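# Close every valve to its stop without overturning it

## Task

Turn each valve until it reaches its stop, so its slot lies crosswise to the pipe; do not force any valve beyond the stop, since that breaks it.

## Robot and tools

Robot: two arms, left_arm and right_arm, each with a two-finger gripper and a wrist camera (cam_left_wrist, cam_right_wrist, both 896x504). Bases sit at left_arm (-0.060, +0.511, +0.024) m and right_arm (+0.023, -0.338, +0.024) m. A tool block of varying shape juts up to 12 cm from the last joint toward the gripper's +x and rotates with it. A camera stand is behind the arms.

Frame: all positions, orientations and velocities are in the scene frame. Its origin is at table height midway between the nominal bases; +z is up, +x points out over the table, and left_arm is on +y (image sides do not match arm names). Gripper axes: fingers point along the gripper's +z and open and close along its y. end_effector_position is the centre of the closed pads; closed fingertips reach about 19 mm past it. Reported poses may be a few cm off.

execute_actions(actions, cameras): actions is a list of actions; each action is a table of up to 15 rows, one per 1/30 s step, and a short table repeats its last row until step 15. Every row has 20 numbers in [-1, 1] covering both arms: left dx, dy, dz, rx, ry, rz, gripper position, force_limit, speed, activate, followed by the same ten for the right. dx..rz are offsets, not poses: they are measured along scene axes from that arm's Hand target at the start of the action (every row counts from that start, not from the previous row). 1.0 equals 0.6 m or 180 degrees; rx, ry, rz form one rotation vector, turning about the Hand target's position. Sending the same offset again moves further. To leave an arm alone, give it six zeros and repeat its gripper numbers. Orientation commands are clipped to within 32 degrees of the measured one per step.

Gripper numbers: position +1 is fully open (85 mm), about -0.8 brings the pads together, -1 squeezes until blocked. force_limit and speed shape grip force and closing rate (about 20, 85 and 150 mm/s at -1, 0, +1); both start at +1. A 0 in these slots is itself a command, so always resend the current values. activate stays 0; send 1 once only if fault reads 7 or 13 (it closes, opens fully and drops anything held).

move(target, speed, blend, stop_force, zero, blocking, cameras): target is one 20-number row, or a list of up to 15 rows, laid out as above; each row's pose numbers are offsets from the Hand targets at the move's start, on scene axes, same scale, not from the previous row. The gripper goes there in a straight line. speed: top path speed in m/s, 0.002 to 3.6, default 0.25 (turns up to twice that in rad/s); one value or one per target. blend: corner rounding in m for a list, 0 means stop at each point. stop_force: 3 to 120 N, one value for both arms; a path ends when the wrist sensor feels that much push against the motion, then the arm backs to just before the push. Don't rely on it while the gripper rotates, and omit it when pulling away from a contact. zero (only with stop_force): true rezeroes before the move; false keeps the old zero so pushes accumulate. blocking=false returns after 0.5 s while the move continues (not allowed with stop_force). Moves last at most 10 s and don't avoid obstacles; avoid paths close to an arm's own base.

wait(seconds 0 to 3600): lets time pass, no new commands. stop(): brakes a running move. zoom_image(camera, region [x0, y0, x1, y1] in pixels, at most 504 by 504): enlarges part of that camera's latest image. zero_wrist_force(arm): tares that arm's force sensor. finished_scene(scene): ends the current scene, given its number; irreversible.

Results: per arm, Joint positions, velocities, torques, end_effector_position and quat_wxyz, Hand target (the last commanded pose after clipping, base for the next offsets; the hand often settles short of it), Wrist force and torque in the gripper's own axes plus the peak since last shown, motor temperatures. Gripper: position_measured in counts (3 open, 78 about 60 mm, 130 about 40 mm, 180 about 20 mm, 230 pads touching); object_status 0 moving, 1 blocked opening, 2 blocked closing (a grip), 3 reached target; fault 0 normal. A move adds a 'move:' line such as done, off_target, held, moving or fault, with limits like paced or held. Images with calibration come when actions is empty or cameras are requested.

Cautions: an arm stops for 10 s if a joint's contact torque hits its limit (wrist joints only about 15 N m) or any outside force reaches roughly 150 N, or a joint strays from its smoothed path. Arms are stiff, so commanding even slightly into a rigid contact can fault; approach slowly and back the target off to end a push. Turning a valve loads the wrist, so rotate gently and stop at the stop. Don't let the arms collide, don't strike fixed things, don't let anything fall off the table. Hot motors (70 °C warning, 85 °C lockout) come from holding loads or pushing at unreachable poses.

Each tool is called after "Request:" as a command line: name --argument value for each argument, lists and objects as JSON in quotes; but a table of rows of numbers goes row by row, as --pt "numbers of a row", without its own name.

## Session

Request:
execute_actions --actions '[]'

Scene clock: 0.00 s.
left_arm: end_effector_position=(+0.7537, +0.1211, +0.2903) position_measured=3 object_status=3 fault=0 end_effector_quat_wxyz=(-0.038, +0.841, +0.375, +0.388) | right_arm: end_effector_position=(+0.2360, -0.1422, +0.2872) position_measured=3 object_status=3 fault=0 end_effector_quat_wxyz=(+0.013, -0.413, +0.910, +0.008)
Joint positions: left_arm=[-0.735 -0.744 0.821 -1.901 -0.804 1.606] | right_arm=[4.37 -0.96 -2.166 -1.558 1.563 0.377]
Joint velocities: within noise
Joint torques (N m): no reading
Motor temperatures (°C): left_arm=[31 26 34 39 34 37] | right_arm=[27 32 32 40 34 38]
Wrist force (N): no reading
Wrist torque (N m): no reading
Wrist force, peak (N): no reading
Hand target: left_arm +0.7537, +0.1211, +0.2903; -0.038, +0.841, +0.375, +0.388 | right_arm +0.2360, -0.1422, +0.2872; +0.013, -0.413, +0.910, +0.008
Tool commands: left_gripper/position=+1.0 left_gripper/force_limit=+1.0 left_gripper/speed=+1.0 left_gripper/activate=+0.0 right_gripper/position=+1.0 right_gripper/force_limit=+1.0 right_gripper/speed=+1.0 right_gripper/activate=+0.0

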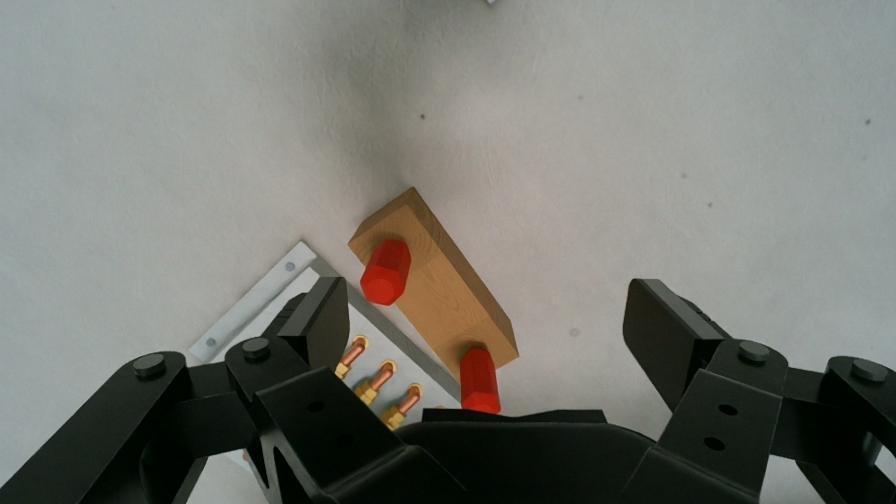

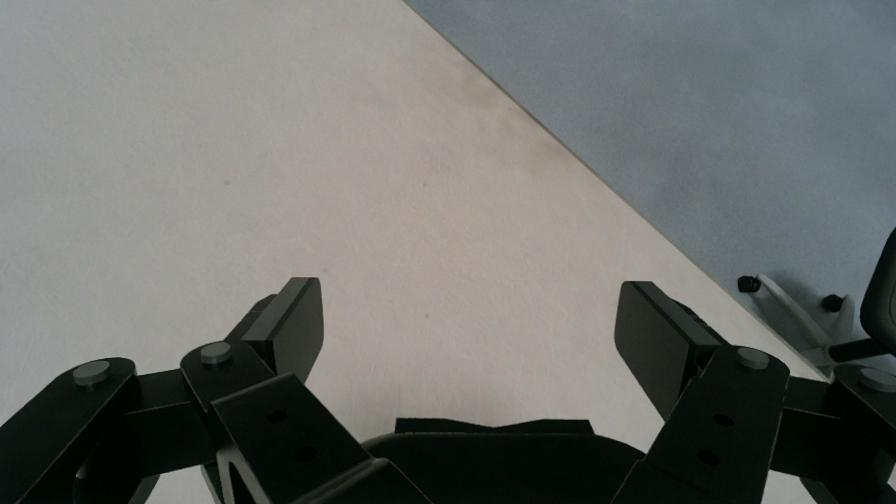

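Request:
move --target '[0.07,0.12,0.3,-0.0377,0.151,0,1,1,1,0,0,0,0,0,0,0,1,1,1,0]' --cameras '["cam_left_wrist"]'

Scene clock: 4.87 s.
left_arm: end_effector_position=(+0.7944, +0.1937, +0.4697) position_measured=3 object_status=3 fault=0 end_effector_quat_wxyz=(+0.051, +0.889, +0.335, +0.308) | right_arm: end_effector_position=(+0.2360, -0.1422, +0.2872) position_measured=3 object_status=3 fault=0 end_effector_quat_wxyz=(+0.013, -0.413, +0.910, +0.008)
Joint positions: left_arm=[-0.563 -0.593 0.035 -1.477 -1.121 1.902] | right_arm=[4.37 -0.96 -2.166 -1.558 1.563 0.377]
Joint torques (N m): left_arm=[-1.58 -38.09 -25.34 -2.59 0.82 0.64] | right_arm=[1.43 -1.28 24.65 2.95 0.05 0.09]
Wrist force (N): left_arm=[-2.9 1.8 -1.7] | right_arm=[0.2 -0.2 -0.2]
Wrist torque (N m): left_arm=[0.25 0.46 0.08] | right_arm=[-0.04 -0.03 0.00]
Wrist force, peak (N): left_arm=[-7.6 2.6 -6.5] | right_arm=[0.3 -0.3 -0.6]
Hand target: left_arm +0.7957, +0.1931, +0.4703; -0.076, +0.909, +0.378, +0.156 | right_arm +0.2360, -0.1422, +0.2872; +0.013, -0.413, +0.910, +0.008
Off the commanded pose: left_arm 0.002 m, 23 deg | right_arm 0.000 m, 0 deg.
elbow stopped short (left arm): the move would have taken joint 3 (elbow) straighter than the controller allows.
move: off_target (left_arm)
cam_left_wrist: T_world_to_cam=[[0.55793, -0.76703, 0.31682, -0.43648], [-0.74801, -0.63014, -0.20832, 0.82918], [0.35943, -0.12076, -0.92532, 0.30191]] pos_world=[0.75525, 0.22417, 0.59039]

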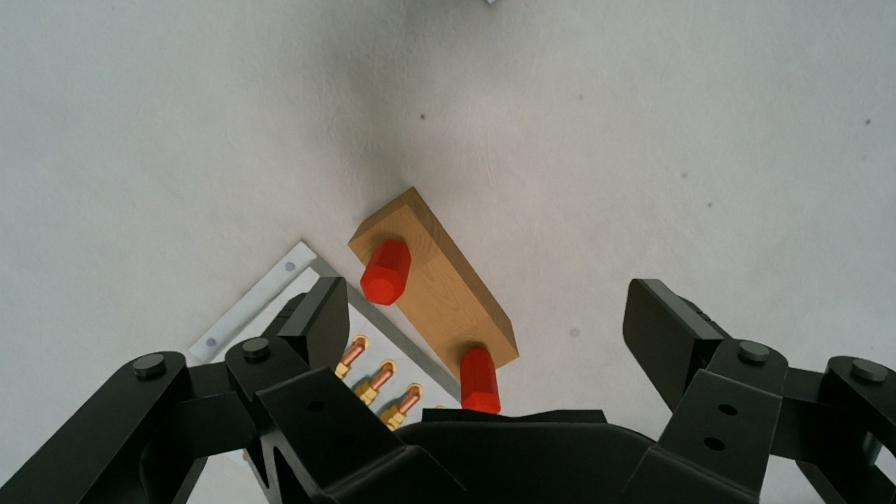

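Request:
execute_actions --actions '[]' --cameras '["cam_left_wrist"]'

Scene clock: 5.40 s.
left_arm: end_effector_position=(+0.7945, +0.1936, +0.4694) position_measured=3 object_status=3 fault=0 end_effector_quat_wxyz=(+0.051, +0.889, +0.335, +0.308) | right_arm: end_effector_position=(+0.2360, -0.1422, +0.2872) position_measured=3 object_status=3 fault=0 end_effector_quat_wxyz=(+0.013, -0.413, +0.910, +0.008)
Joint positions: left_arm=[-0.563 -0.593 0.035 -1.477 -1.121 1.902] | right_arm=[4.37 -0.96 -2.166 -1.558 1.563 0.377]
Joint velocities: within noise
Joint torques (N m): left_arm=[1.28 -38.07 -22.61 -6.01 -0.98 0.72] | right_arm=[1.07 -0.68 24.54 2.91 0.04 0.06]
Motor temperatures (°C): left_arm=[31 26 34 39 34 37] | right_arm=[27 32 32 40 34 38]
Wrist force (N): left_arm=[-0.5 0.5 -0.5] | right_arm=[0.0 0.0 -0.2]
Wrist torque (N m): left_arm=[0.13 0.18 0.07] | right_arm=[0.01 0.00 0.00]
Wrist force, peak (N): left_arm=[1.5 -0.4 0.3] | right_arm=[0.4 -0.5 -0.2]
Hand target: left_arm +0.7957, +0.1931, +0.4703; -0.076, +0.909, +0.378, +0.156 | right_arm +0.2360, -0.1422, +0.2872; +0.013, -0.413, +0.910, +0.008
Tool commands: left_gripper/position=+1.0 left_gripper/force_limit=+1.0 left_gripper/speed=+1.0 left_gripper/activate=+0.0 right_gripper/position=+1.0 right_gripper/force_limit=+1.0 right_gripper/speed=+1.0 right_gripper/activate=+0.0
Off the commanded pose: left_arm 0.002 m, 23 deg | right_arm 0.000 m, 0 deg.
camera_calibration:
cam_left_wrist: T_world_to_cam=[[0.55785, -0.76716, 0.31665, -0.43636], [-0.74817, -0.62999, -0.20822, 0.82918], [0.35922, -0.12076, -0.92541, 0.30189]] pos_world=[0.75535, 0.22407, 0.59019]
Images, in order (width x height): cam_left_wrist 896x504.

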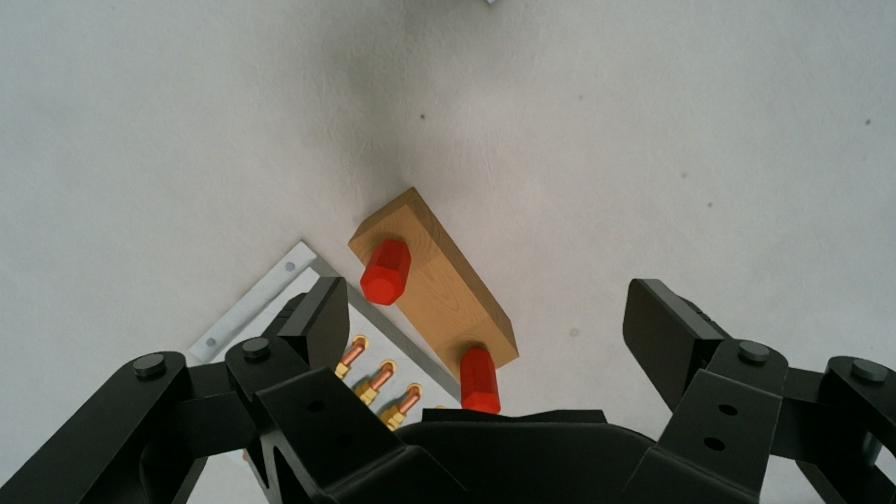

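Request:
move --target '[-0.2,-0.03,-0.05,0,0,0,1,1,1,0,0,0,0,0,0,0,1,1,1,0]' --cameras '["all"]'

Request:
wait --seconds 0.5 --cameras '["all"]'

Scene clock: 7.93 s.
left_arm: end_effector_position=(+0.6748, +0.1757, +0.4398) position_measured=3 object_status=3 fault=0 end_effector_quat_wxyz=(-0.051, +0.909, +0.372, +0.180) | right_arm: end_effector_position=(+0.2360, -0.1422, +0.2872) position_measured=3 object_status=3 fault=0 end_effector_quat_wxyz=(+0.013, -0.413, +0.910, +0.008)
Joint positions: left_arm=[-0.647 -0.652 0.035 -1.03 -1.202 1.669] | right_arm=[4.37 -0.96 -2.166 -1.558 1.563 0.377]
Joint torques (N m): left_arm=[-3.19 -49.73 -9.24 -2.35 1.18 -0.58] | right_arm=[2.05 -0.66 24.41 2.88 0.23 0.02]
Wrist force (N): left_arm=[-0.9 0.0 -0.5] | right_arm=[0.1 0.0 0.1]
Wrist torque (N m): left_arm=[-0.09 0.28 0.30] | right_arm=[0.00 -0.02 0.00]
Wrist force, peak (N): left_arm=[-6.2 1.5 -2.4] | right_arm=[0.5 0.3 -0.3]
Hand target: left_arm +0.6757, +0.1751, +0.4403; -0.076, +0.909, +0.378, +0.156 | right_arm +0.2360, -0.1422, +0.2872; +0.013, -0.413, +0.910, +0.008
Off the commanded pose: left_arm 0.001 m, 4 deg | right_arm 0.000 m, 0 deg.
elbow stopped short (left arm): the move would have taken joint 3 (elbow) straighter than the controller allows.
move: off_target (left_arm)
cam_left_wrist: T_world_to_cam=[[0.69437, -0.71703, 0.06095, -0.36241], [-0.71696, -0.69659, -0.02694, 0.63316], [0.06177, -0.02499, -0.99778, 0.53098]] pos_world=[0.67279, 0.19446, 0.56895]

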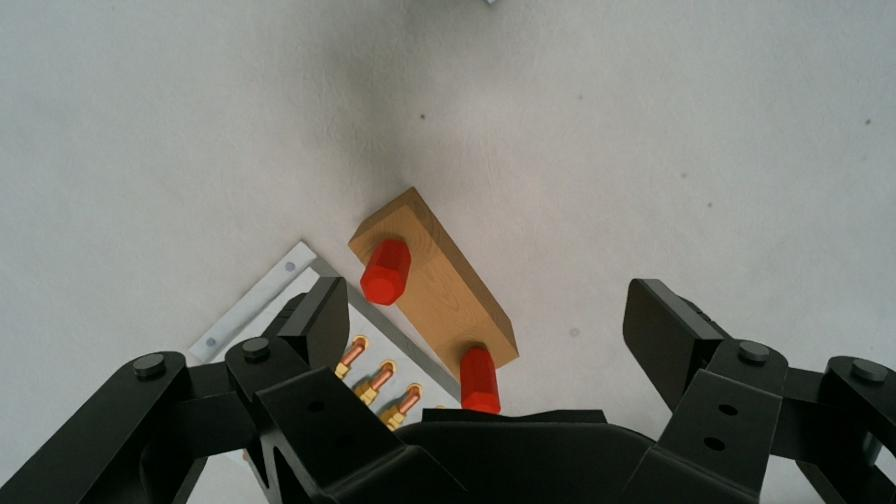

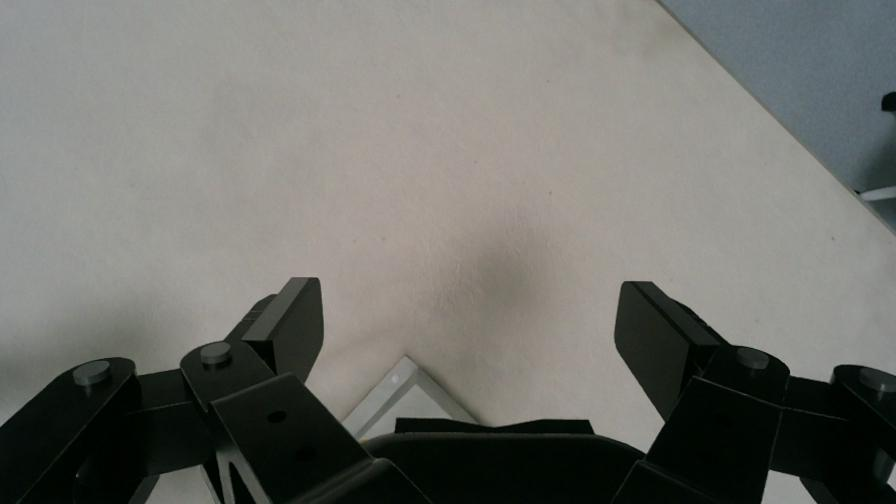

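Scene clock: 8.43 s.
left_arm: end_effector_position=(+0.6748, +0.1757, +0.4395) position_measured=3 object_status=3 fault=0 end_effector_quat_wxyz=(-0.051, +0.909, +0.372, +0.179) | right_arm: end_effector_position=(+0.2360, -0.1422, +0.2872) position_measured=3 object_status=3 fault=0 end_effector_quat_wxyz=(+0.013, -0.413, +0.910, +0.008)
Joint positions: left_arm=[-0.647 -0.651 0.035 -1.03 -1.203 1.669] | right_arm=[4.37 -0.96 -2.166 -1.558 1.563 0.377]
Joint torques (N m): left_arm=[-8.51 -35.83 -11.78 -0.82 -0.84 -1.17] | right_arm=[2.19 -0.59 24.92 2.82 0.04 -0.05]
Wrist force (N): left_arm=[-0.2 0.0 -0.9] | right_arm=[0.3 0.0 -0.4]
Wrist torque (N m): left_arm=[-0.08 0.17 0.30] | right_arm=[0.00 -0.04 0.00]
Wrist force, peak (N): left_arm=[-2.8 1.0 -1.9] | right_arm=[0.4 -0.1 -0.4]
Hand target: left_arm +0.6757, +0.1751, +0.4403; -0.076, +0.909, +0.378, +0.156 | right_arm +0.2360, -0.1422, +0.2872; +0.013, -0.413, +0.910, +0.008
Tool commands: left_gripper/position=+1.0 left_gripper/force_limit=+1.0 left_gripper/speed=+1.0 left_gripper/activate=+0.0 right_gripper/position=+1.0 right_gripper/force_limit=+1.0 right_gripper/speed=+1.0 right_gripper/activate=+0.0
Off the commanded pose: left_arm 0.001 m, 4 deg | right_arm 0.000 m, 0 deg.
wait: 0.50 s; at rest by 0.17 s
cam_left_wrist: T_world_to_cam=[[0.69441, -0.71704, 0.06039, -0.36217], [-0.71696, -0.6966, -0.02679, 0.63299], [0.06128, -0.02469, -0.99782, 0.53098]] pos_world=[0.67279, 0.19436, 0.56865]

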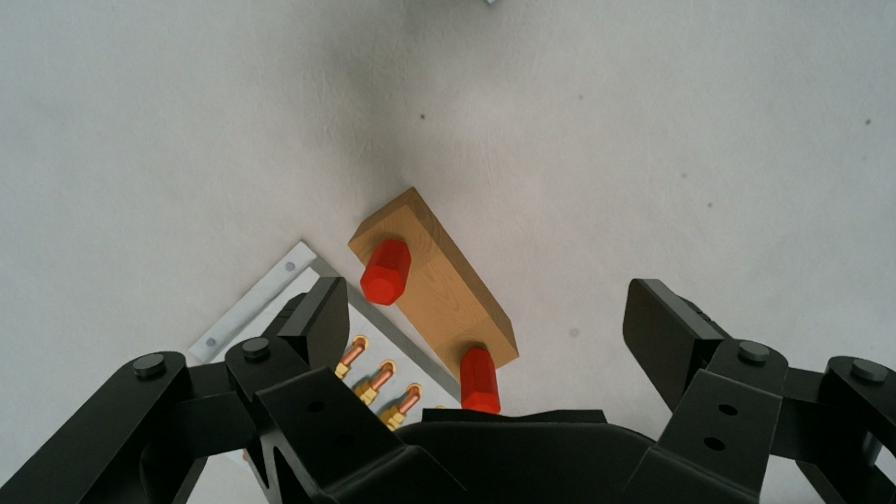

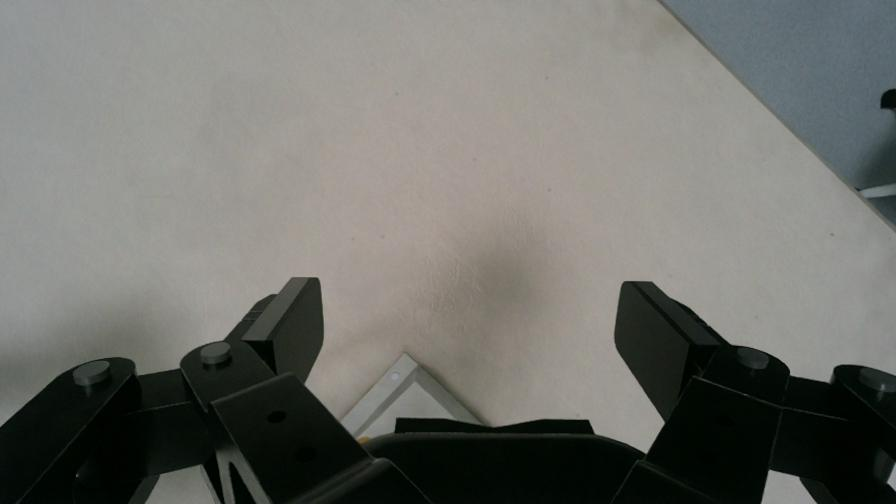

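Request:
move --target '[0,0,0,0,0,0,1,1,1,0,0,0,0.15,0,0,0,1,1,1,0]' --cameras '["all"]'

Scene clock: 10.20 s.
left_arm: end_effector_position=(+0.6748, +0.1756, +0.4395) position_measured=3 object_status=3 fault=0 end_effector_quat_wxyz=(-0.051, +0.909, +0.372, +0.179) | right_arm: end_effector_position=(+0.2360, -0.1422, +0.3770) position_measured=3 object_status=3 fault=0 end_effector_quat_wxyz=(+0.013, -0.413, +0.910, +0.008)
Joint positions: left_arm=[-0.647 -0.651 0.035 -1.03 -1.203 1.669] | right_arm=[4.37 -0.989 -1.923 -1.771 1.563 0.377]
Joint torques (N m): left_arm=[-9.16 -35.92 -16.85 -0.85 -0.3 -0.73] | right_arm=[14.91 9.85 37.03 1.42 0.87 2.07]
Wrist force (N): left_arm=[-0.6 -0.2 -0.6] | right_arm=[0.0 -0.2 -0.1]
Wrist torque (N m): left_arm=[-0.12 0.23 0.29] | right_arm=[-0.01 0.00 0.02]
Wrist force, peak (N): left_arm=[-1.0 0.2 -0.9] | right_arm=[0.2 -0.1 -3.6]
Hand target: left_arm +0.6757, +0.1751, +0.4403; -0.076, +0.909, +0.378, +0.156 | right_arm +0.2360, -0.1422, +0.3772; +0.013, -0.413, +0.910, +0.008
Off the commanded pose: left_arm 0.001 m, 4 deg | right_arm 0.000 m, 0 deg.
elbow stopped short (left arm): the move would have taken joint 3 (elbow) straighter than the controller allows.
move: done
cam_left_wrist: T_world_to_cam=[[0.69441, -0.71704, 0.06039, -0.36224], [-0.71696, -0.6966, -0.02679, 0.63292], [0.06128, -0.02469, -0.99782, 0.53098]] pos_world=[0.67279, 0.19426, 0.56865]
cam_right_wrist: T_world_to_cam=[[-0.75428, 0.6565, -0.00872, 0.28587], [0.60531, 0.70049, 0.37803, -0.16793], [0.25428, 0.27986, -0.92575, 0.45565]] pos_world=[0.20142, -0.19755, 0.48779]

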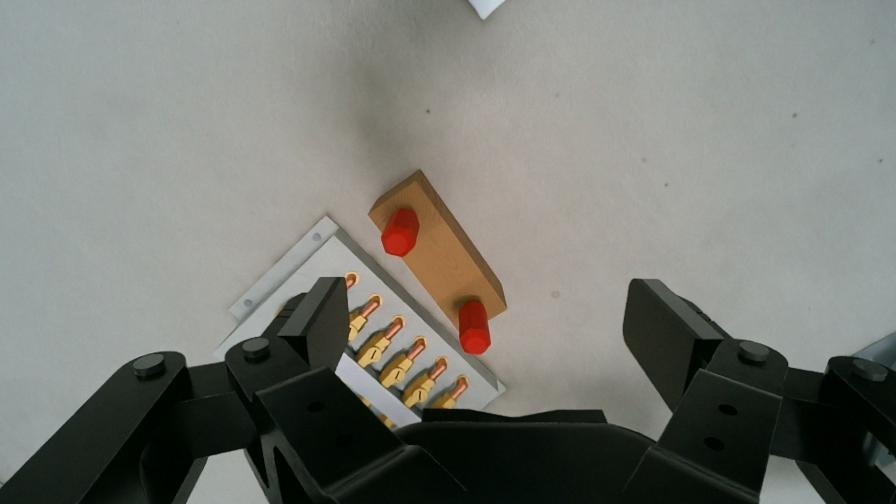

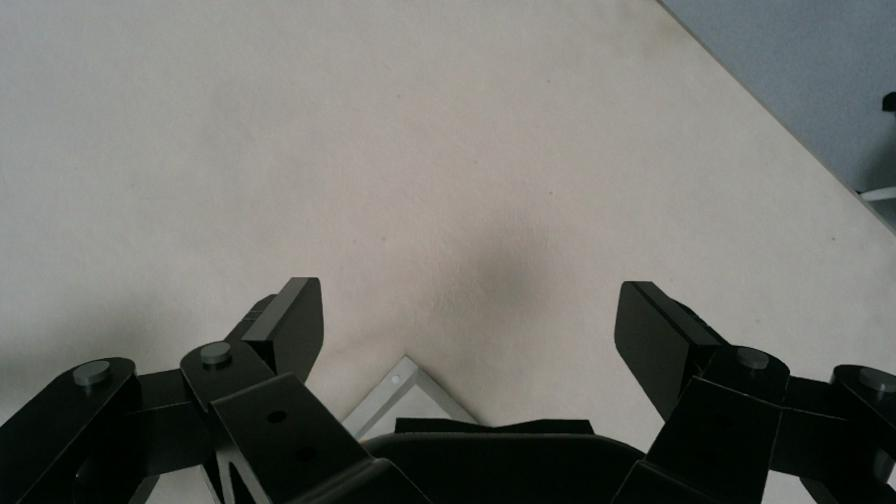

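Request:
move --target '[-0.3,0.4,0.1,0,0,0,1,1,1,0,0.15,0.15,0.25,0,0,0,1,1,1,0]' --cameras '["all"]'

Scene clock: 13.73 s.
left_arm: end_effector_position=(+0.4957, +0.4150, +0.5003) position_measured=3 object_status=3 fault=0 end_effector_quat_wxyz=(-0.076, +0.909, +0.378, +0.156) | right_arm: end_effector_position=(+0.3260, -0.0523, +0.5270) position_measured=3 object_status=3 fault=0 end_effector_quat_wxyz=(+0.013, -0.413, +0.910, +0.008)
Joint positions: left_arm=[-0.507 -1.489 1.163 -1.301 -1.226 1.793] | right_arm=[4.225 -1.418 -1.263 -2.002 1.567 0.231]
Joint torques (N m): left_arm=[-0.19 -28.47 -26.55 -4.55 2.72 -0.21] | right_arm=[14.9 25.63 28.64 5.17 1.16 2.14]
Wrist force (N): left_arm=[-0.1 0.0 -0.8] | right_arm=[0.0 0.0 0.0]
Wrist torque (N m): left_arm=[-0.07 0.15 0.06] | right_arm=[0.03 0.00 0.09]
Wrist force, peak (N): left_arm=[6.3 -6.0 3.4] | right_arm=[-3.1 1.0 1.4]
Hand target: left_arm +0.4957, +0.4151, +0.5003; -0.076, +0.909, +0.378, +0.156 | right_arm +0.3260, -0.0522, +0.5272; +0.013, -0.413, +0.910, +0.008
Off the commanded pose: left_arm 0.000 m, 0 deg | right_arm 0.000 m, 0 deg.
move: done
cam_left_wrist: T_world_to_cam=[[0.71189, -0.70229, 0.00128, -0.05519], [-0.70228, -0.71189, -0.00212, 0.65968], [0.0024, 0.00061, -1, 0.62831]] pos_world=[0.50107, 0.43048, 0.62977]
cam_right_wrist: T_world_to_cam=[[-0.75425, 0.65653, -0.00862, 0.29605], [0.60539, 0.70046, 0.37797, -0.34218], [0.25419, 0.27987, -0.92578, 0.54657]] pos_world=[0.29152, -0.10765, 0.63789]

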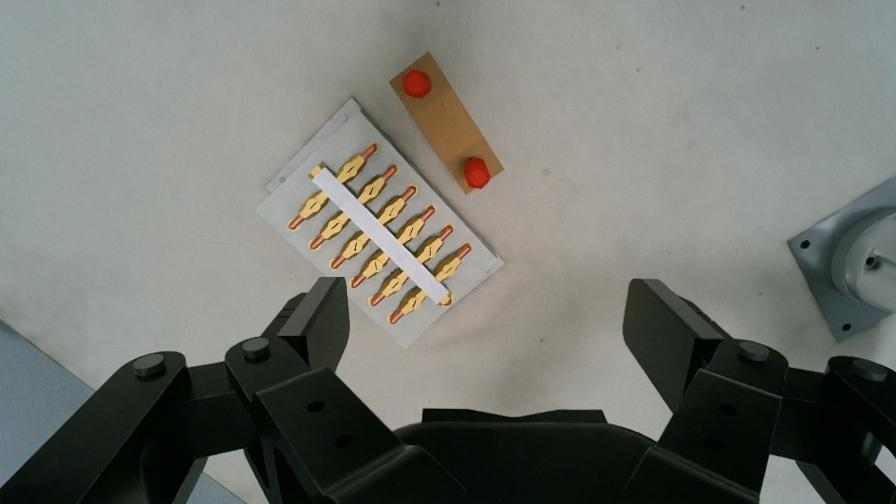

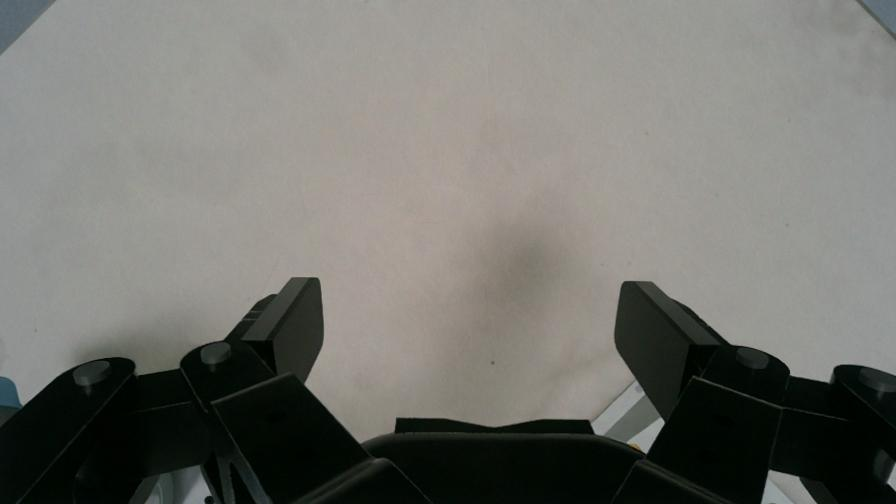

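Request:
zoom_image --camera "cam_left_wrist" --region '[240, 80, 520, 350]'

Request:
zoom_image --camera "cam_left_wrist" --region '[380, 40, 520, 200]'

Scaled by 1.800 from the camera's image (finer frame: 1280x720).

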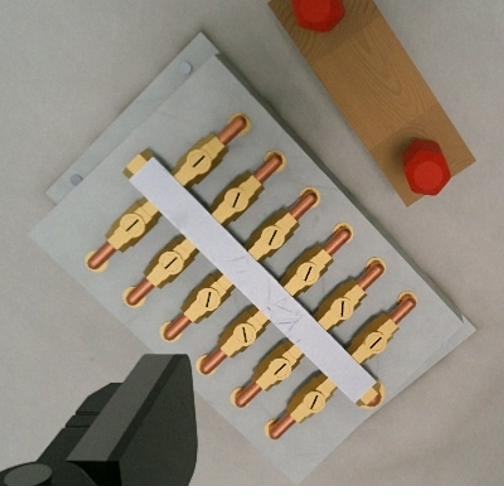

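Scaled by 3.150 from the camera's image (finer frame: 1280x720).

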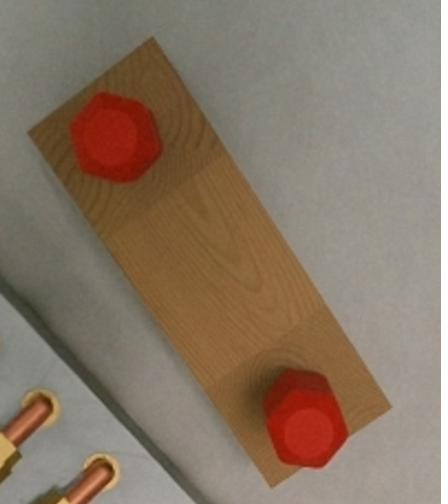

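Request:
move --target '[0,0,0,0,0,0,1,1,1,0,0.217,-0.09,-0.31,0,0,0,1,1,1,0]' --cameras '["cam_left_wrist"]'

Request:
zoom_image --camera "cam_left_wrist" --region '[200, 80, 500, 280]'

Request:
zoom_image --camera "cam_left_wrist" --region '[400, 80, 700, 280]'

Request:
zoom_image --camera "cam_left_wrist" --region '[300, 220, 660, 420]'

Scene clock: 17.77 s.
left_arm: end_effector_position=(+0.4957, +0.4151, +0.5003) position_measured=3 object_status=3 fault=0 end_effector_quat_wxyz=(-0.076, +0.909, +0.378, +0.156) | right_arm: end_effector_position=(+0.4561, -0.1063, +0.3411) position_measured=3 object_status=3 fault=0 end_effector_quat_wxyz=(+0.013, -0.413, +0.910, +0.008)
Joint positions: left_arm=[-0.507 -1.489 1.163 -1.301 -1.226 1.793] | right_arm=[3.903 -1.51 -1.672 -1.501 1.577 -0.09]
Joint torques (N m): left_arm=[7.17 -49.65 -10.97 -0.86 -1.16 0.62] | right_arm=[9.42 41.95 36.2 4.31 0.34 0.03]
Wrist force (N): left_arm=[0.2 0.1 -1.4] | right_arm=[0.4 -0.1 -0.2]
Wrist torque (N m): left_arm=[-0.07 0.09 0.06] | right_arm=[0.00 -0.05 0.08]
Wrist force, peak (N): left_arm=[1.5 -1.0 -0.6] | right_arm=[0.9 2.0 -2.6]
Hand target: left_arm +0.4957, +0.4151, +0.5003; -0.076, +0.909, +0.378, +0.156 | right_arm +0.4562, -0.1062, +0.3412; +0.013, -0.413, +0.910, +0.008
Off the commanded pose: left_arm 0.000 m, 0 deg | right_arm 0.000 m, 0 deg.
move: done
cam_left_wrist: T_world_to_cam=[[0.71189, -0.70229, 0.00121, -0.05501], [-0.70228, -0.71189, -0.00219, 0.65973], [0.0024, 0.00071, -1, 0.62826]] pos_world=[0.50097, 0.43058, 0.62977]

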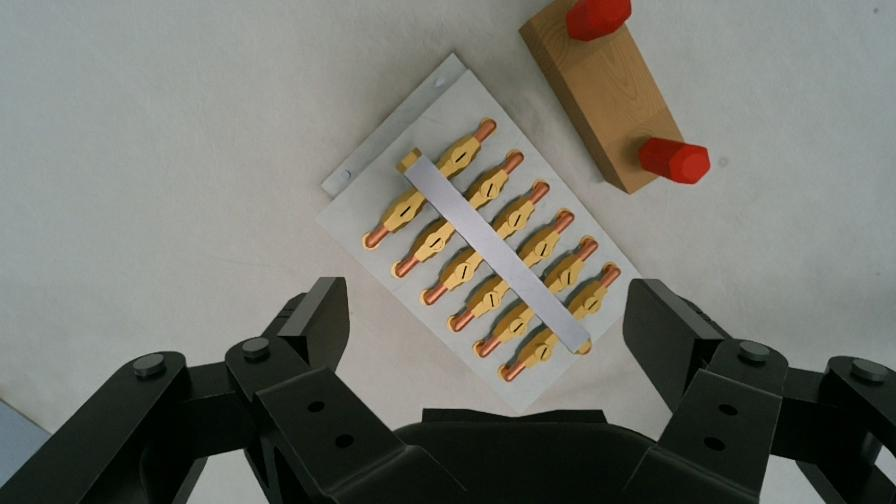

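Scaled by 1.680 from the camera's image (finer frame: 1280x720).

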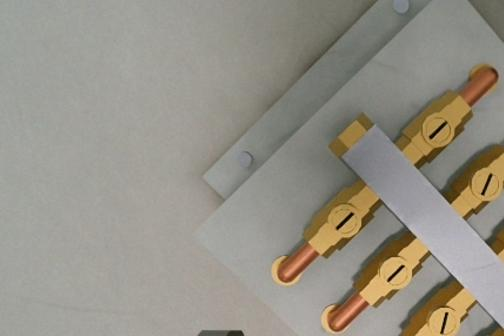

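Scaled by 1.680 from the camera's image (finer frame: 1280x720).

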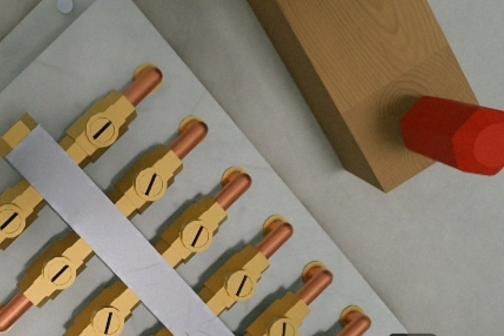

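Scaled by 1.400 from the camera's image (finer frame: 1280x720).

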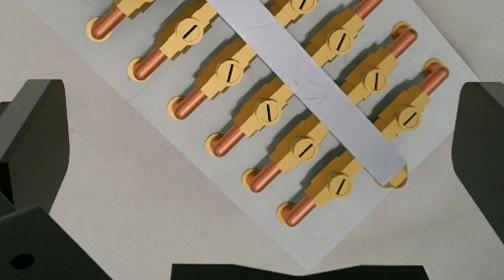

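Request:
move --target '[0.233,-0.5,-0.38,-0.216,0.216,0,1,1,1,0,-0.26,-0.32,0.05,0,0,0,1,1,1,0]' --cameras '["all"]'

Scene clock: 27.20 s.
left_arm: end_effector_position=(+0.6355, +0.1151, +0.2723) position_measured=3 object_status=3 fault=0 end_effector_quat_wxyz=(+0.106, +0.883, +0.361, -0.281) | right_arm: end_effector_position=(+0.3002, -0.2983, +0.3711) position_measured=3 object_status=3 fault=0 end_effector_quat_wxyz=(+0.013, -0.413, +0.910, +0.008)
Joint positions: left_arm=[-0.444 -0.505 0.217 -1.071 -2.148 1.919] | right_arm=[3.768 -0.967 -1.947 -1.771 1.581 -0.225]
Joint torques (N m): left_arm=[-8.14 -50.32 -10.86 -4.68 -3.34 0.65] | right_arm=[15.45 -1.04 40.32 5.06 1.36 1.96]
Wrist force (N): left_arm=[-0.6 -0.3 -1.1] | right_arm=[0.2 -0.1 0.1]
Wrist torque (N m): left_arm=[-0.05 0.45 0.28] | right_arm=[0.02 -0.04 0.08]
Wrist force, peak (N): left_arm=[0.0 -1.8 -3.2] | right_arm=[3.7 2.9 -5.2]
Hand target: left_arm +0.6355, +0.1151, +0.2723; +0.107, +0.883, +0.361, -0.281 | right_arm +0.3002, -0.2982, +0.3712; +0.013, -0.413, +0.910, +0.008
Off the commanded pose: left_arm 0.000 m, 0 deg | right_arm 0.000 m, 0 deg.
move: done
cam_left_wrist: T_world_to_cam=[[0.71055, -0.70363, -0.00487, -0.36227], [-0.40226, -0.41187, 0.81764, 0.09548], [-0.57733, -0.57902, -0.5757, 0.71976]] pos_world=[0.71136, 0.20117, 0.33454]
cam_right_wrist: T_world_to_cam=[[-0.7543, 0.65648, -0.00866, 0.43669], [0.60529, 0.70046, 0.37813, -0.09527], [0.2543, 0.27998, -0.92571, 0.47756]] pos_world=[0.26562, -0.35365, 0.48189]

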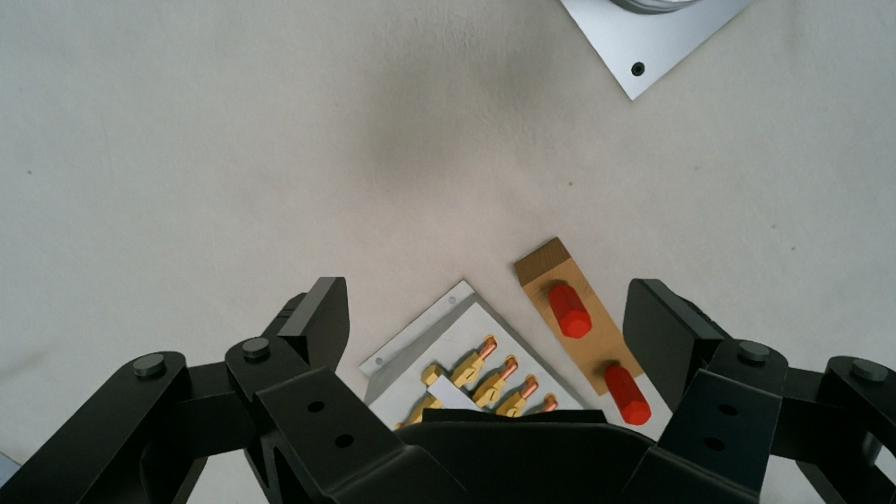

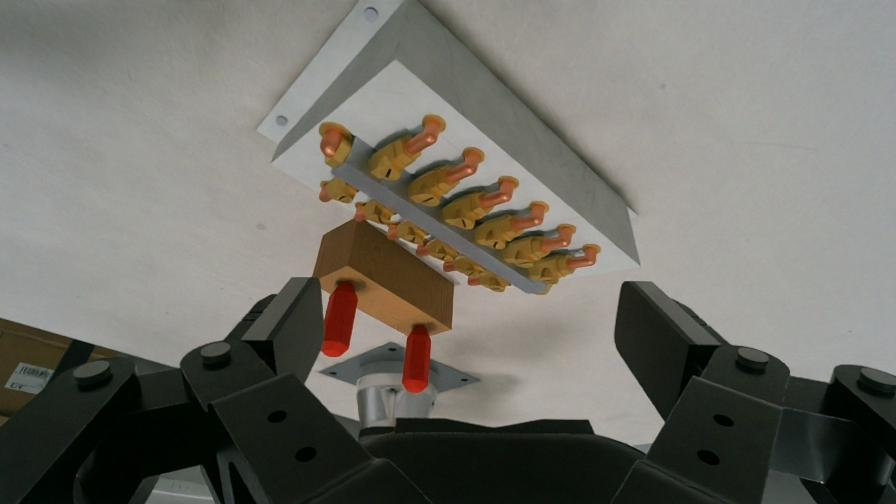

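Request:
zoom_image --camera "cam_right_wrist" --region '[240, 0, 660, 420]'

Request:
zoom_image --camera "cam_right_wrist" --region '[300, 100, 500, 300]'

Scaled by 1.200 from the camera's image (finer frame: 1280x720).

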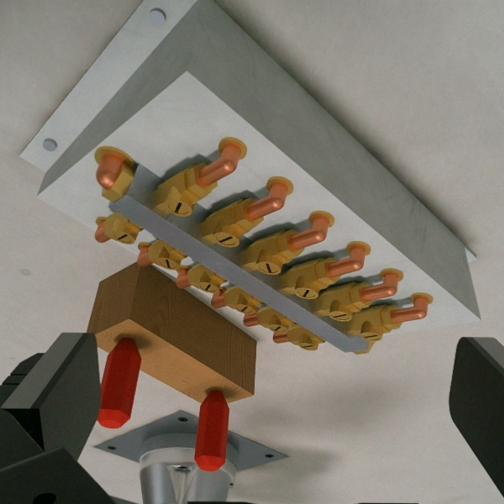

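Scaled by 2.520 from the camera's image (finer frame: 1280x720).

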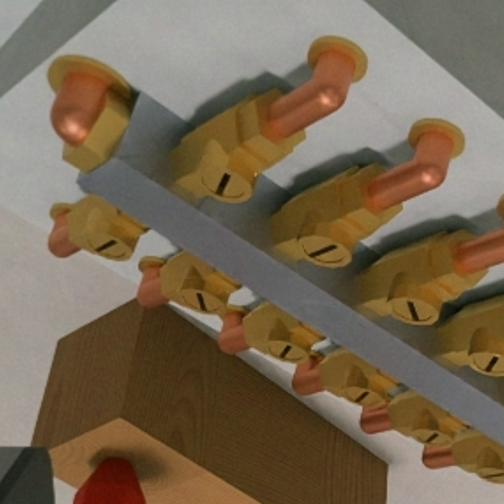

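Request:
zoom_image --camera "cam_left_wrist" --region '[340, 260, 680, 450]'

Request:
zoom_image --camera "cam_left_wrist" --region '[400, 320, 560, 420]'

Scaled by 1.482 from the camera's image (finer frame: 1280x720).

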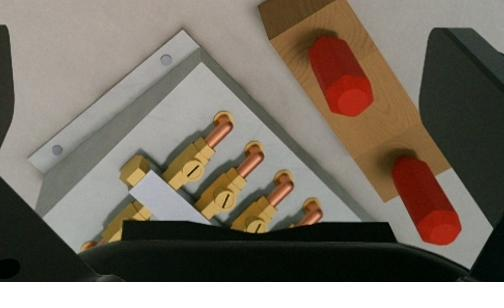

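Scaled by 3.150 from the camera's image (finer frame: 1280x720).

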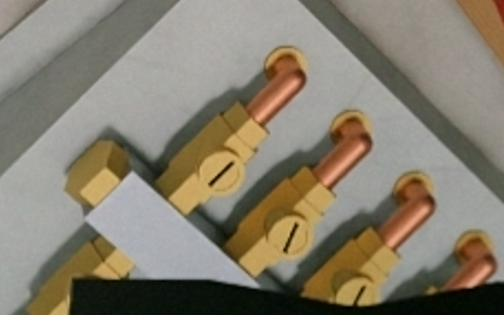

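Request:
move --target '[0,0,0,0,0,0,1,1,1,0,0.0138,0.296,-0.24,0,0,0,1,1,1,0]' --cameras '["all"]'

Request:
zoom_image --camera "cam_left_wrist" --region '[340, 130, 640, 400]'

Request:
zoom_image --camera "cam_right_wrist" --region '[280, 200, 500, 420]'

Scene clock: 38.43 s.
left_arm: end_effector_position=(+0.6355, +0.1151, +0.2723) position_measured=3 object_status=3 fault=0 end_effector_quat_wxyz=(+0.107, +0.883, +0.361, -0.281) | right_arm: end_effector_position=(+0.3084, -0.1207, +0.2271) position_measured=3 object_status=3 fault=0 end_effector_quat_wxyz=(+0.013, -0.413, +0.910, +0.008)
Joint positions: left_arm=[-0.444 -0.505 0.217 -1.071 -2.149 1.919] | right_arm=[4.173 -1.201 -2.203 -1.278 1.569 0.18]
Joint torques (N m): left_arm=[-9.1 -102.96 -10.37 -4.71 -3.3 -0.9] | right_arm=[-3.82 2.23 39.95 4.9 0.2 0.52]
Wrist force (N): left_arm=[-0.8 -0.3 -1.2] | right_arm=[0.0 0.0 -0.1]
Wrist torque (N m): left_arm=[-0.03 0.47 0.27] | right_arm=[0.01 0.00 0.00]
Wrist force, peak (N): left_arm=[-1.3 -0.5 -1.2] | right_arm=[-1.8 5.8 1.4]
Hand target: left_arm +0.6355, +0.1151, +0.2723; +0.107, +0.883, +0.361, -0.281 | right_arm +0.3085, -0.1206, +0.2272; +0.013, -0.413, +0.910, +0.008
Off the commanded pose: left_arm 0.000 m, 0 deg | right_arm 0.000 m, 0 deg.
move: done
cam_left_wrist: T_world_to_cam=[[0.71055, -0.70363, -0.00487, -0.36234], [-0.40217, -0.41178, 0.81774, 0.09532], [-0.57739, -0.57908, -0.57557, 0.71972]] pos_world=[0.71136, 0.20108, 0.33454]
cam_right_wrist: T_world_to_cam=[[-0.75447, 0.65628, -0.00875, 0.32522], [0.60512, 0.70069, 0.37797, -0.17007], [0.25418, 0.27987, -0.92578, 0.29258]] pos_world=[0.27392, -0.17615, 0.33799]

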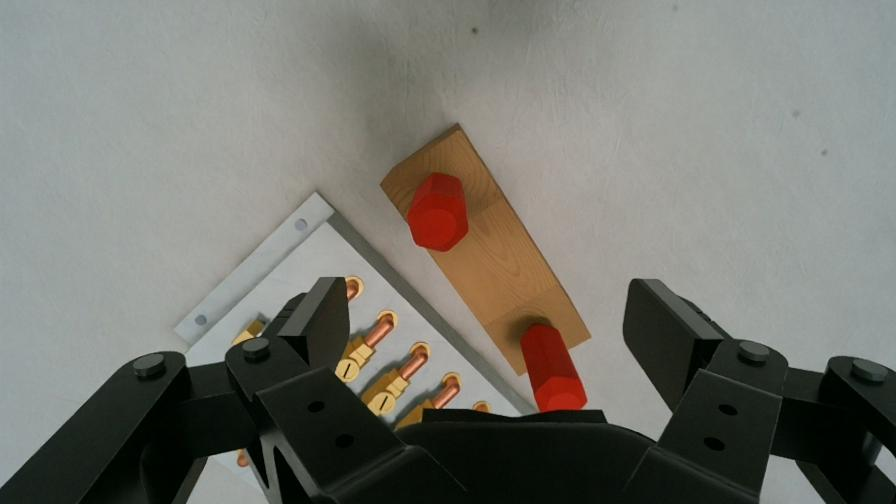

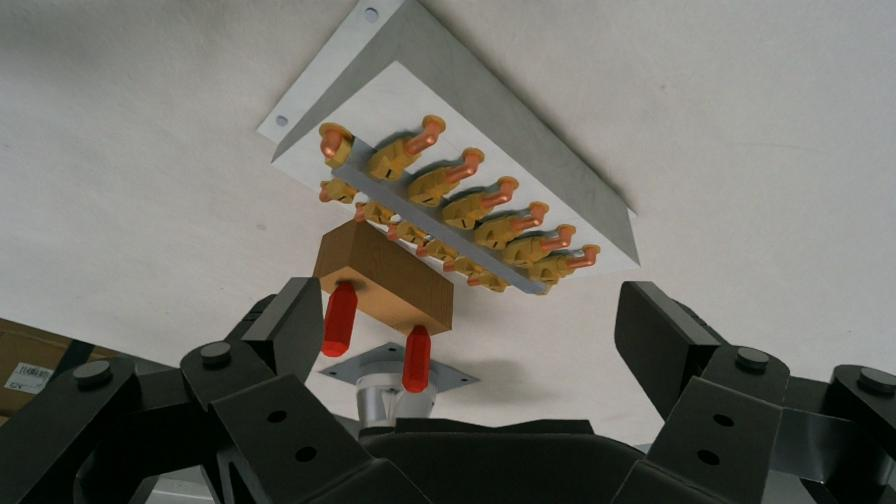

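Scaled by 1.680 from the camera's image (finer frame: 1280x720).

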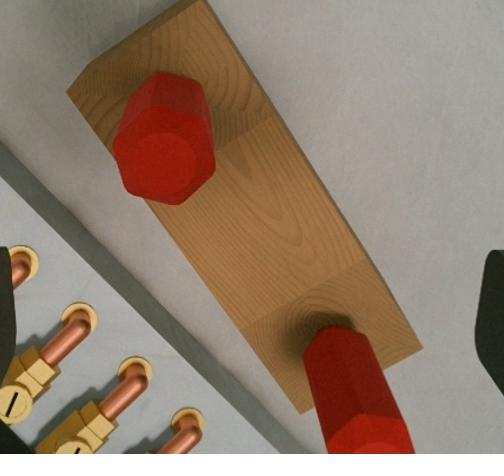

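Scaled by 2.291 from the camera's image (finer frame: 1280x720).

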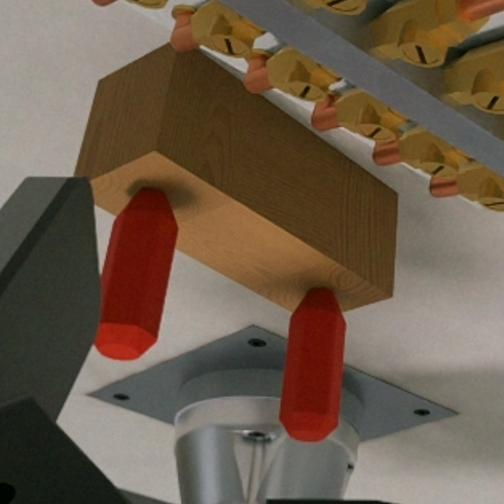

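Request:
move --target '[0,0,0,0,0,0,1,1,1,0,0.0275,-0.014,-0.0953,0,0,0.061,1,1,1,0]' --cameras '["cam_left_wrist"]'

Request:
zoom_image --camera "cam_left_wrist" --region '[340, 180, 640, 420]'

Scene clock: 42.77 s.
left_arm: end_effector_position=(+0.6355, +0.1151, +0.2723) position_measured=3 object_status=3 fault=0 end_effector_quat_wxyz=(+0.107, +0.883, +0.361, -0.281) | right_arm: end_effector_position=(+0.3249, -0.1291, +0.1699) position_measured=3 object_status=3 fault=0 end_effector_quat_wxyz=(+0.012, -0.498, +0.867, +0.009) end_effector_velocity=(+0.000, +0.000, +0.000) end_effector_angular_velocity=(+0.001, +0.000, +0.006)
Joint positions: left_arm=[-0.444 -0.505 0.217 -1.071 -2.149 1.919] | right_arm=[4.113 -1.29 -2.303 -1.09 1.577 -0.072]
Joint velocities: left_arm=[within noise] | right_arm=[0.001 0 0 0 0.001 -0.005]
Joint torques (N m): left_arm=[-8.9 -102.76 -10.45 -4.67 -3.3 -0.92] | right_arm=[14.87 21.42 36.23 3.54 -1.97 -2.07]
Wrist force (N): left_arm=[-1.0 -0.2 -1.1] | right_arm=[0.2 0.0 0.0]
Wrist torque (N m): left_arm=[-0.02 0.51 0.26] | right_arm=[0.00 -0.02 0.09]
Wrist force, peak (N): left_arm=[-1.1 -0.7 -1.4] | right_arm=[-0.5 0.5 -2.3]
Hand target: left_arm +0.6355, +0.1151, +0.2723; +0.107, +0.883, +0.361, -0.281 | right_arm +0.3250, -0.1290, +0.1700; +0.012, -0.499, +0.867, +0.009
Off the commanded pose: left_arm 0.000 m, 0 deg | right_arm 0.000 m, 0 deg.
move: done
cam_left_wrist: T_world_to_cam=[[0.71055, -0.70363, -0.00487, -0.36234], [-0.40217, -0.41178, 0.81774, 0.09532], [-0.57739, -0.57908, -0.57557, 0.71972]] pos_world=[0.71136, 0.20108, 0.33454]

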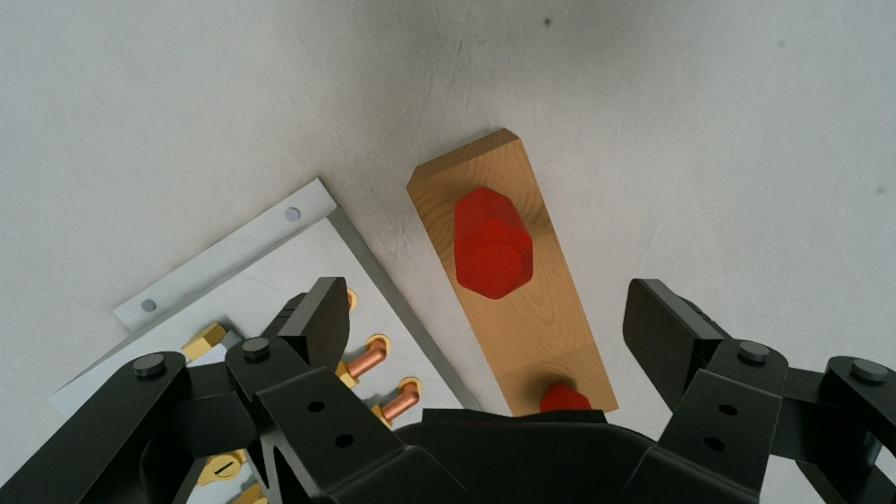

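Scaled by 1.680 from the camera's image (finer frame: 1280x720).

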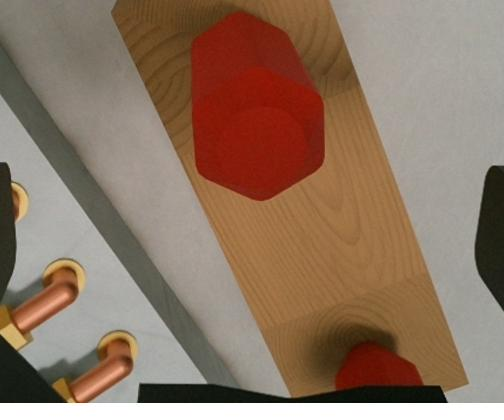

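Request:
move --target '[0,0,0,0,0,0,1,1,1,0,-0.012,-0.0047,-0.1,0,0,0,1,0,-1,0]' --cameras '["cam_left_wrist"]'

Scene clock: 44.40 s.
left_arm: end_effector_position=(+0.6355, +0.1151, +0.2723) position_measured=3 object_status=3 fault=0 end_effector_quat_wxyz=(+0.107, +0.883, +0.361, -0.281) | right_arm: end_effector_position=(+0.3177, -0.1319, +0.1100) position_measured=3 object_status=3 fault=0 end_effector_quat_wxyz=(+0.012, -0.499, +0.867, +0.009)
Joint positions: left_arm=[-0.444 -0.505 0.217 -1.071 -2.149 1.919] | right_arm=[4.126 -1.373 -2.425 -0.885 1.576 -0.059]
Joint torques (N m): left_arm=[-9.45 -102.47 -10.8 -4.71 -3.33 -0.87] | right_arm=[-10.89 17.92 17.96 5.58 -0.41 -1.97]
Wrist force (N): left_arm=[-0.5 -0.2 -1.2] | right_arm=[0.3 -0.1 0.0]
Wrist torque (N m): left_arm=[-0.03 0.42 0.27] | right_arm=[0.02 -0.05 -0.03]
Wrist force, peak (N): left_arm=[-1.0 -0.9 -1.3] | right_arm=[-0.5 0.2 -3.2]
Hand target: left_arm +0.6355, +0.1151, +0.2723; +0.107, +0.883, +0.361, -0.281 | right_arm +0.3178, -0.1319, +0.1100; +0.012, -0.499, +0.867, +0.009
Off the commanded pose: left_arm 0.000 m, 0 deg | right_arm 0.000 m, 0 deg.
move: done
cam_left_wrist: T_world_to_cam=[[0.71055, -0.70363, -0.00487, -0.36234], [-0.40217, -0.41178, 0.81774, 0.09532], [-0.57739, -0.57908, -0.57557, 0.71972]] pos_world=[0.71136, 0.20108, 0.33454]

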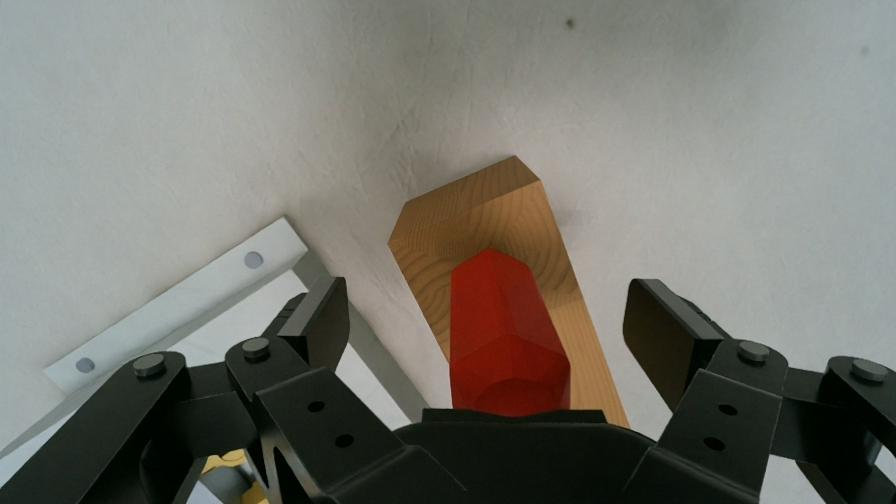

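Request:
move --target '[0,0,0,0,0,0,1,1,1,0,-0.0032,0.0018,0,0,0,0,1,0,-1,0]'

Request:
move --target '[0,0,0,0,0,0,1,1,1,0,0,0,0,0,0,0,-1,0,-1,0]' --cameras '["cam_left_wrist"]'

Scene clock: 45.70 s.
left_arm: end_effector_position=(+0.6355, +0.1151, +0.2723) position_measured=3 object_status=3 fault=0 end_effector_quat_wxyz=(+0.107, +0.883, +0.361, -0.281) | right_arm: end_effector_position=(+0.3158, -0.1308, +0.1100) position_measured=3 object_status=3 fault=0 end_effector_quat_wxyz=(+0.012, -0.499, +0.867, +0.009)
Joint positions: left_arm=[-0.444 -0.505 0.217 -1.071 -2.149 1.919] | right_arm=[4.133 -1.37 -2.428 -0.885 1.576 -0.052]
Joint torques (N m): left_arm=[-8.54 -102.53 -10.93 -4.7 -3.38 -0.85] | right_arm=[-11.28 -0.79 30.06 0.02 -1.95 -1.96]
Wrist force (N): left_arm=[-0.9 -0.4 -1.2] | right_arm=[0.2 -0.1 -0.1]
Wrist torque (N m): left_arm=[-0.06 0.47 0.27] | right_arm=[0.02 -0.04 -0.04]
Wrist force, peak (N): left_arm=[-0.9 -0.3 -1.7] | right_arm=[1.0 -1.1 0.0]
Hand target: left_arm +0.6355, +0.1151, +0.2723; +0.107, +0.883, +0.361, -0.281 | right_arm +0.3158, -0.1308, +0.1100; +0.012, -0.499, +0.867, +0.009
Off the commanded pose: left_arm 0.000 m, 0 deg | right_arm 0.000 m, 0 deg.
move: done

Scene clock: 49.13 s.
left_arm: end_effector_position=(+0.6355, +0.1151, +0.2723) position_measured=3 object_status=3 fault=0 end_effector_quat_wxyz=(+0.107, +0.883, +0.361, -0.281) | right_arm: end_effector_position=(+0.3159, -0.1308, +0.1100) position_measured=164 object_status=0 fault=0 end_effector_quat_wxyz=(+0.012, -0.499, +0.867, +0.009)
Joint positions: left_arm=[-0.444 -0.505 0.217 -1.071 -2.149 1.919] | right_arm=[4.133 -1.37 -2.428 -0.885 1.576 -0.052]
Joint torques (N m): left_arm=[-8.81 -103.16 -11.18 -4.65 -3.38 -0.77] | right_arm=[-10.93 -2.22 30.13 0.15 -1.79 -2.03]
Wrist force (N): left_arm=[-0.9 -0.6 -1.2] | right_arm=[3.1 1.2 -10.0]
Wrist torque (N m): left_arm=[-0.09 0.49 0.27] | right_arm=[0.01 0.01 -0.03]
Wrist force, peak (N): left_arm=[-0.8 -0.4 -1.7] | right_arm=[3.1 1.2 -10.0]
Hand target: left_arm +0.6355, +0.1151, +0.2723; +0.107, +0.883, +0.361, -0.281 | right_arm +0.3158, -0.1308, +0.1100; +0.012, -0.499, +0.867, +0.009
Off the commanded pose: left_arm 0.000 m, 0 deg | right_arm 0.000 m, 0 deg.
move: done
cam_left_wrist: T_world_to_cam=[[0.71055, -0.70363, -0.00487, -0.36234], [-0.40217, -0.41178, 0.81774, 0.09532], [-0.57739, -0.57908, -0.57557, 0.71972]] pos_world=[0.71136, 0.20108, 0.33454]

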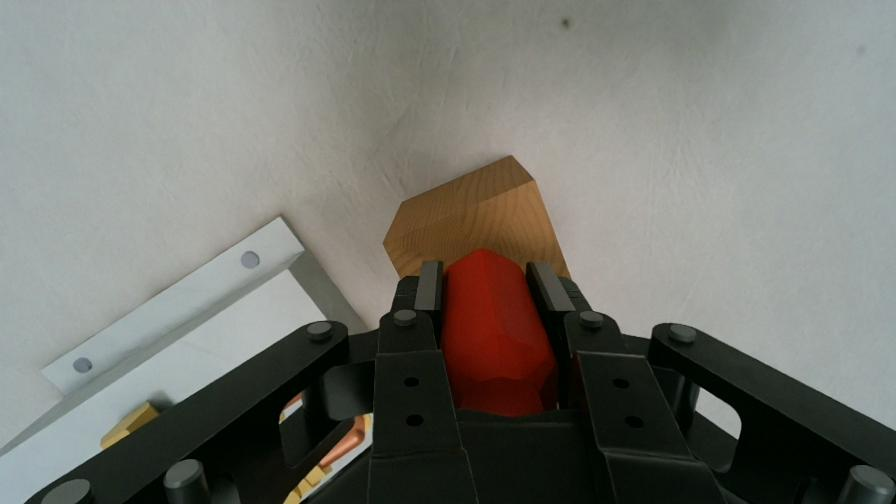

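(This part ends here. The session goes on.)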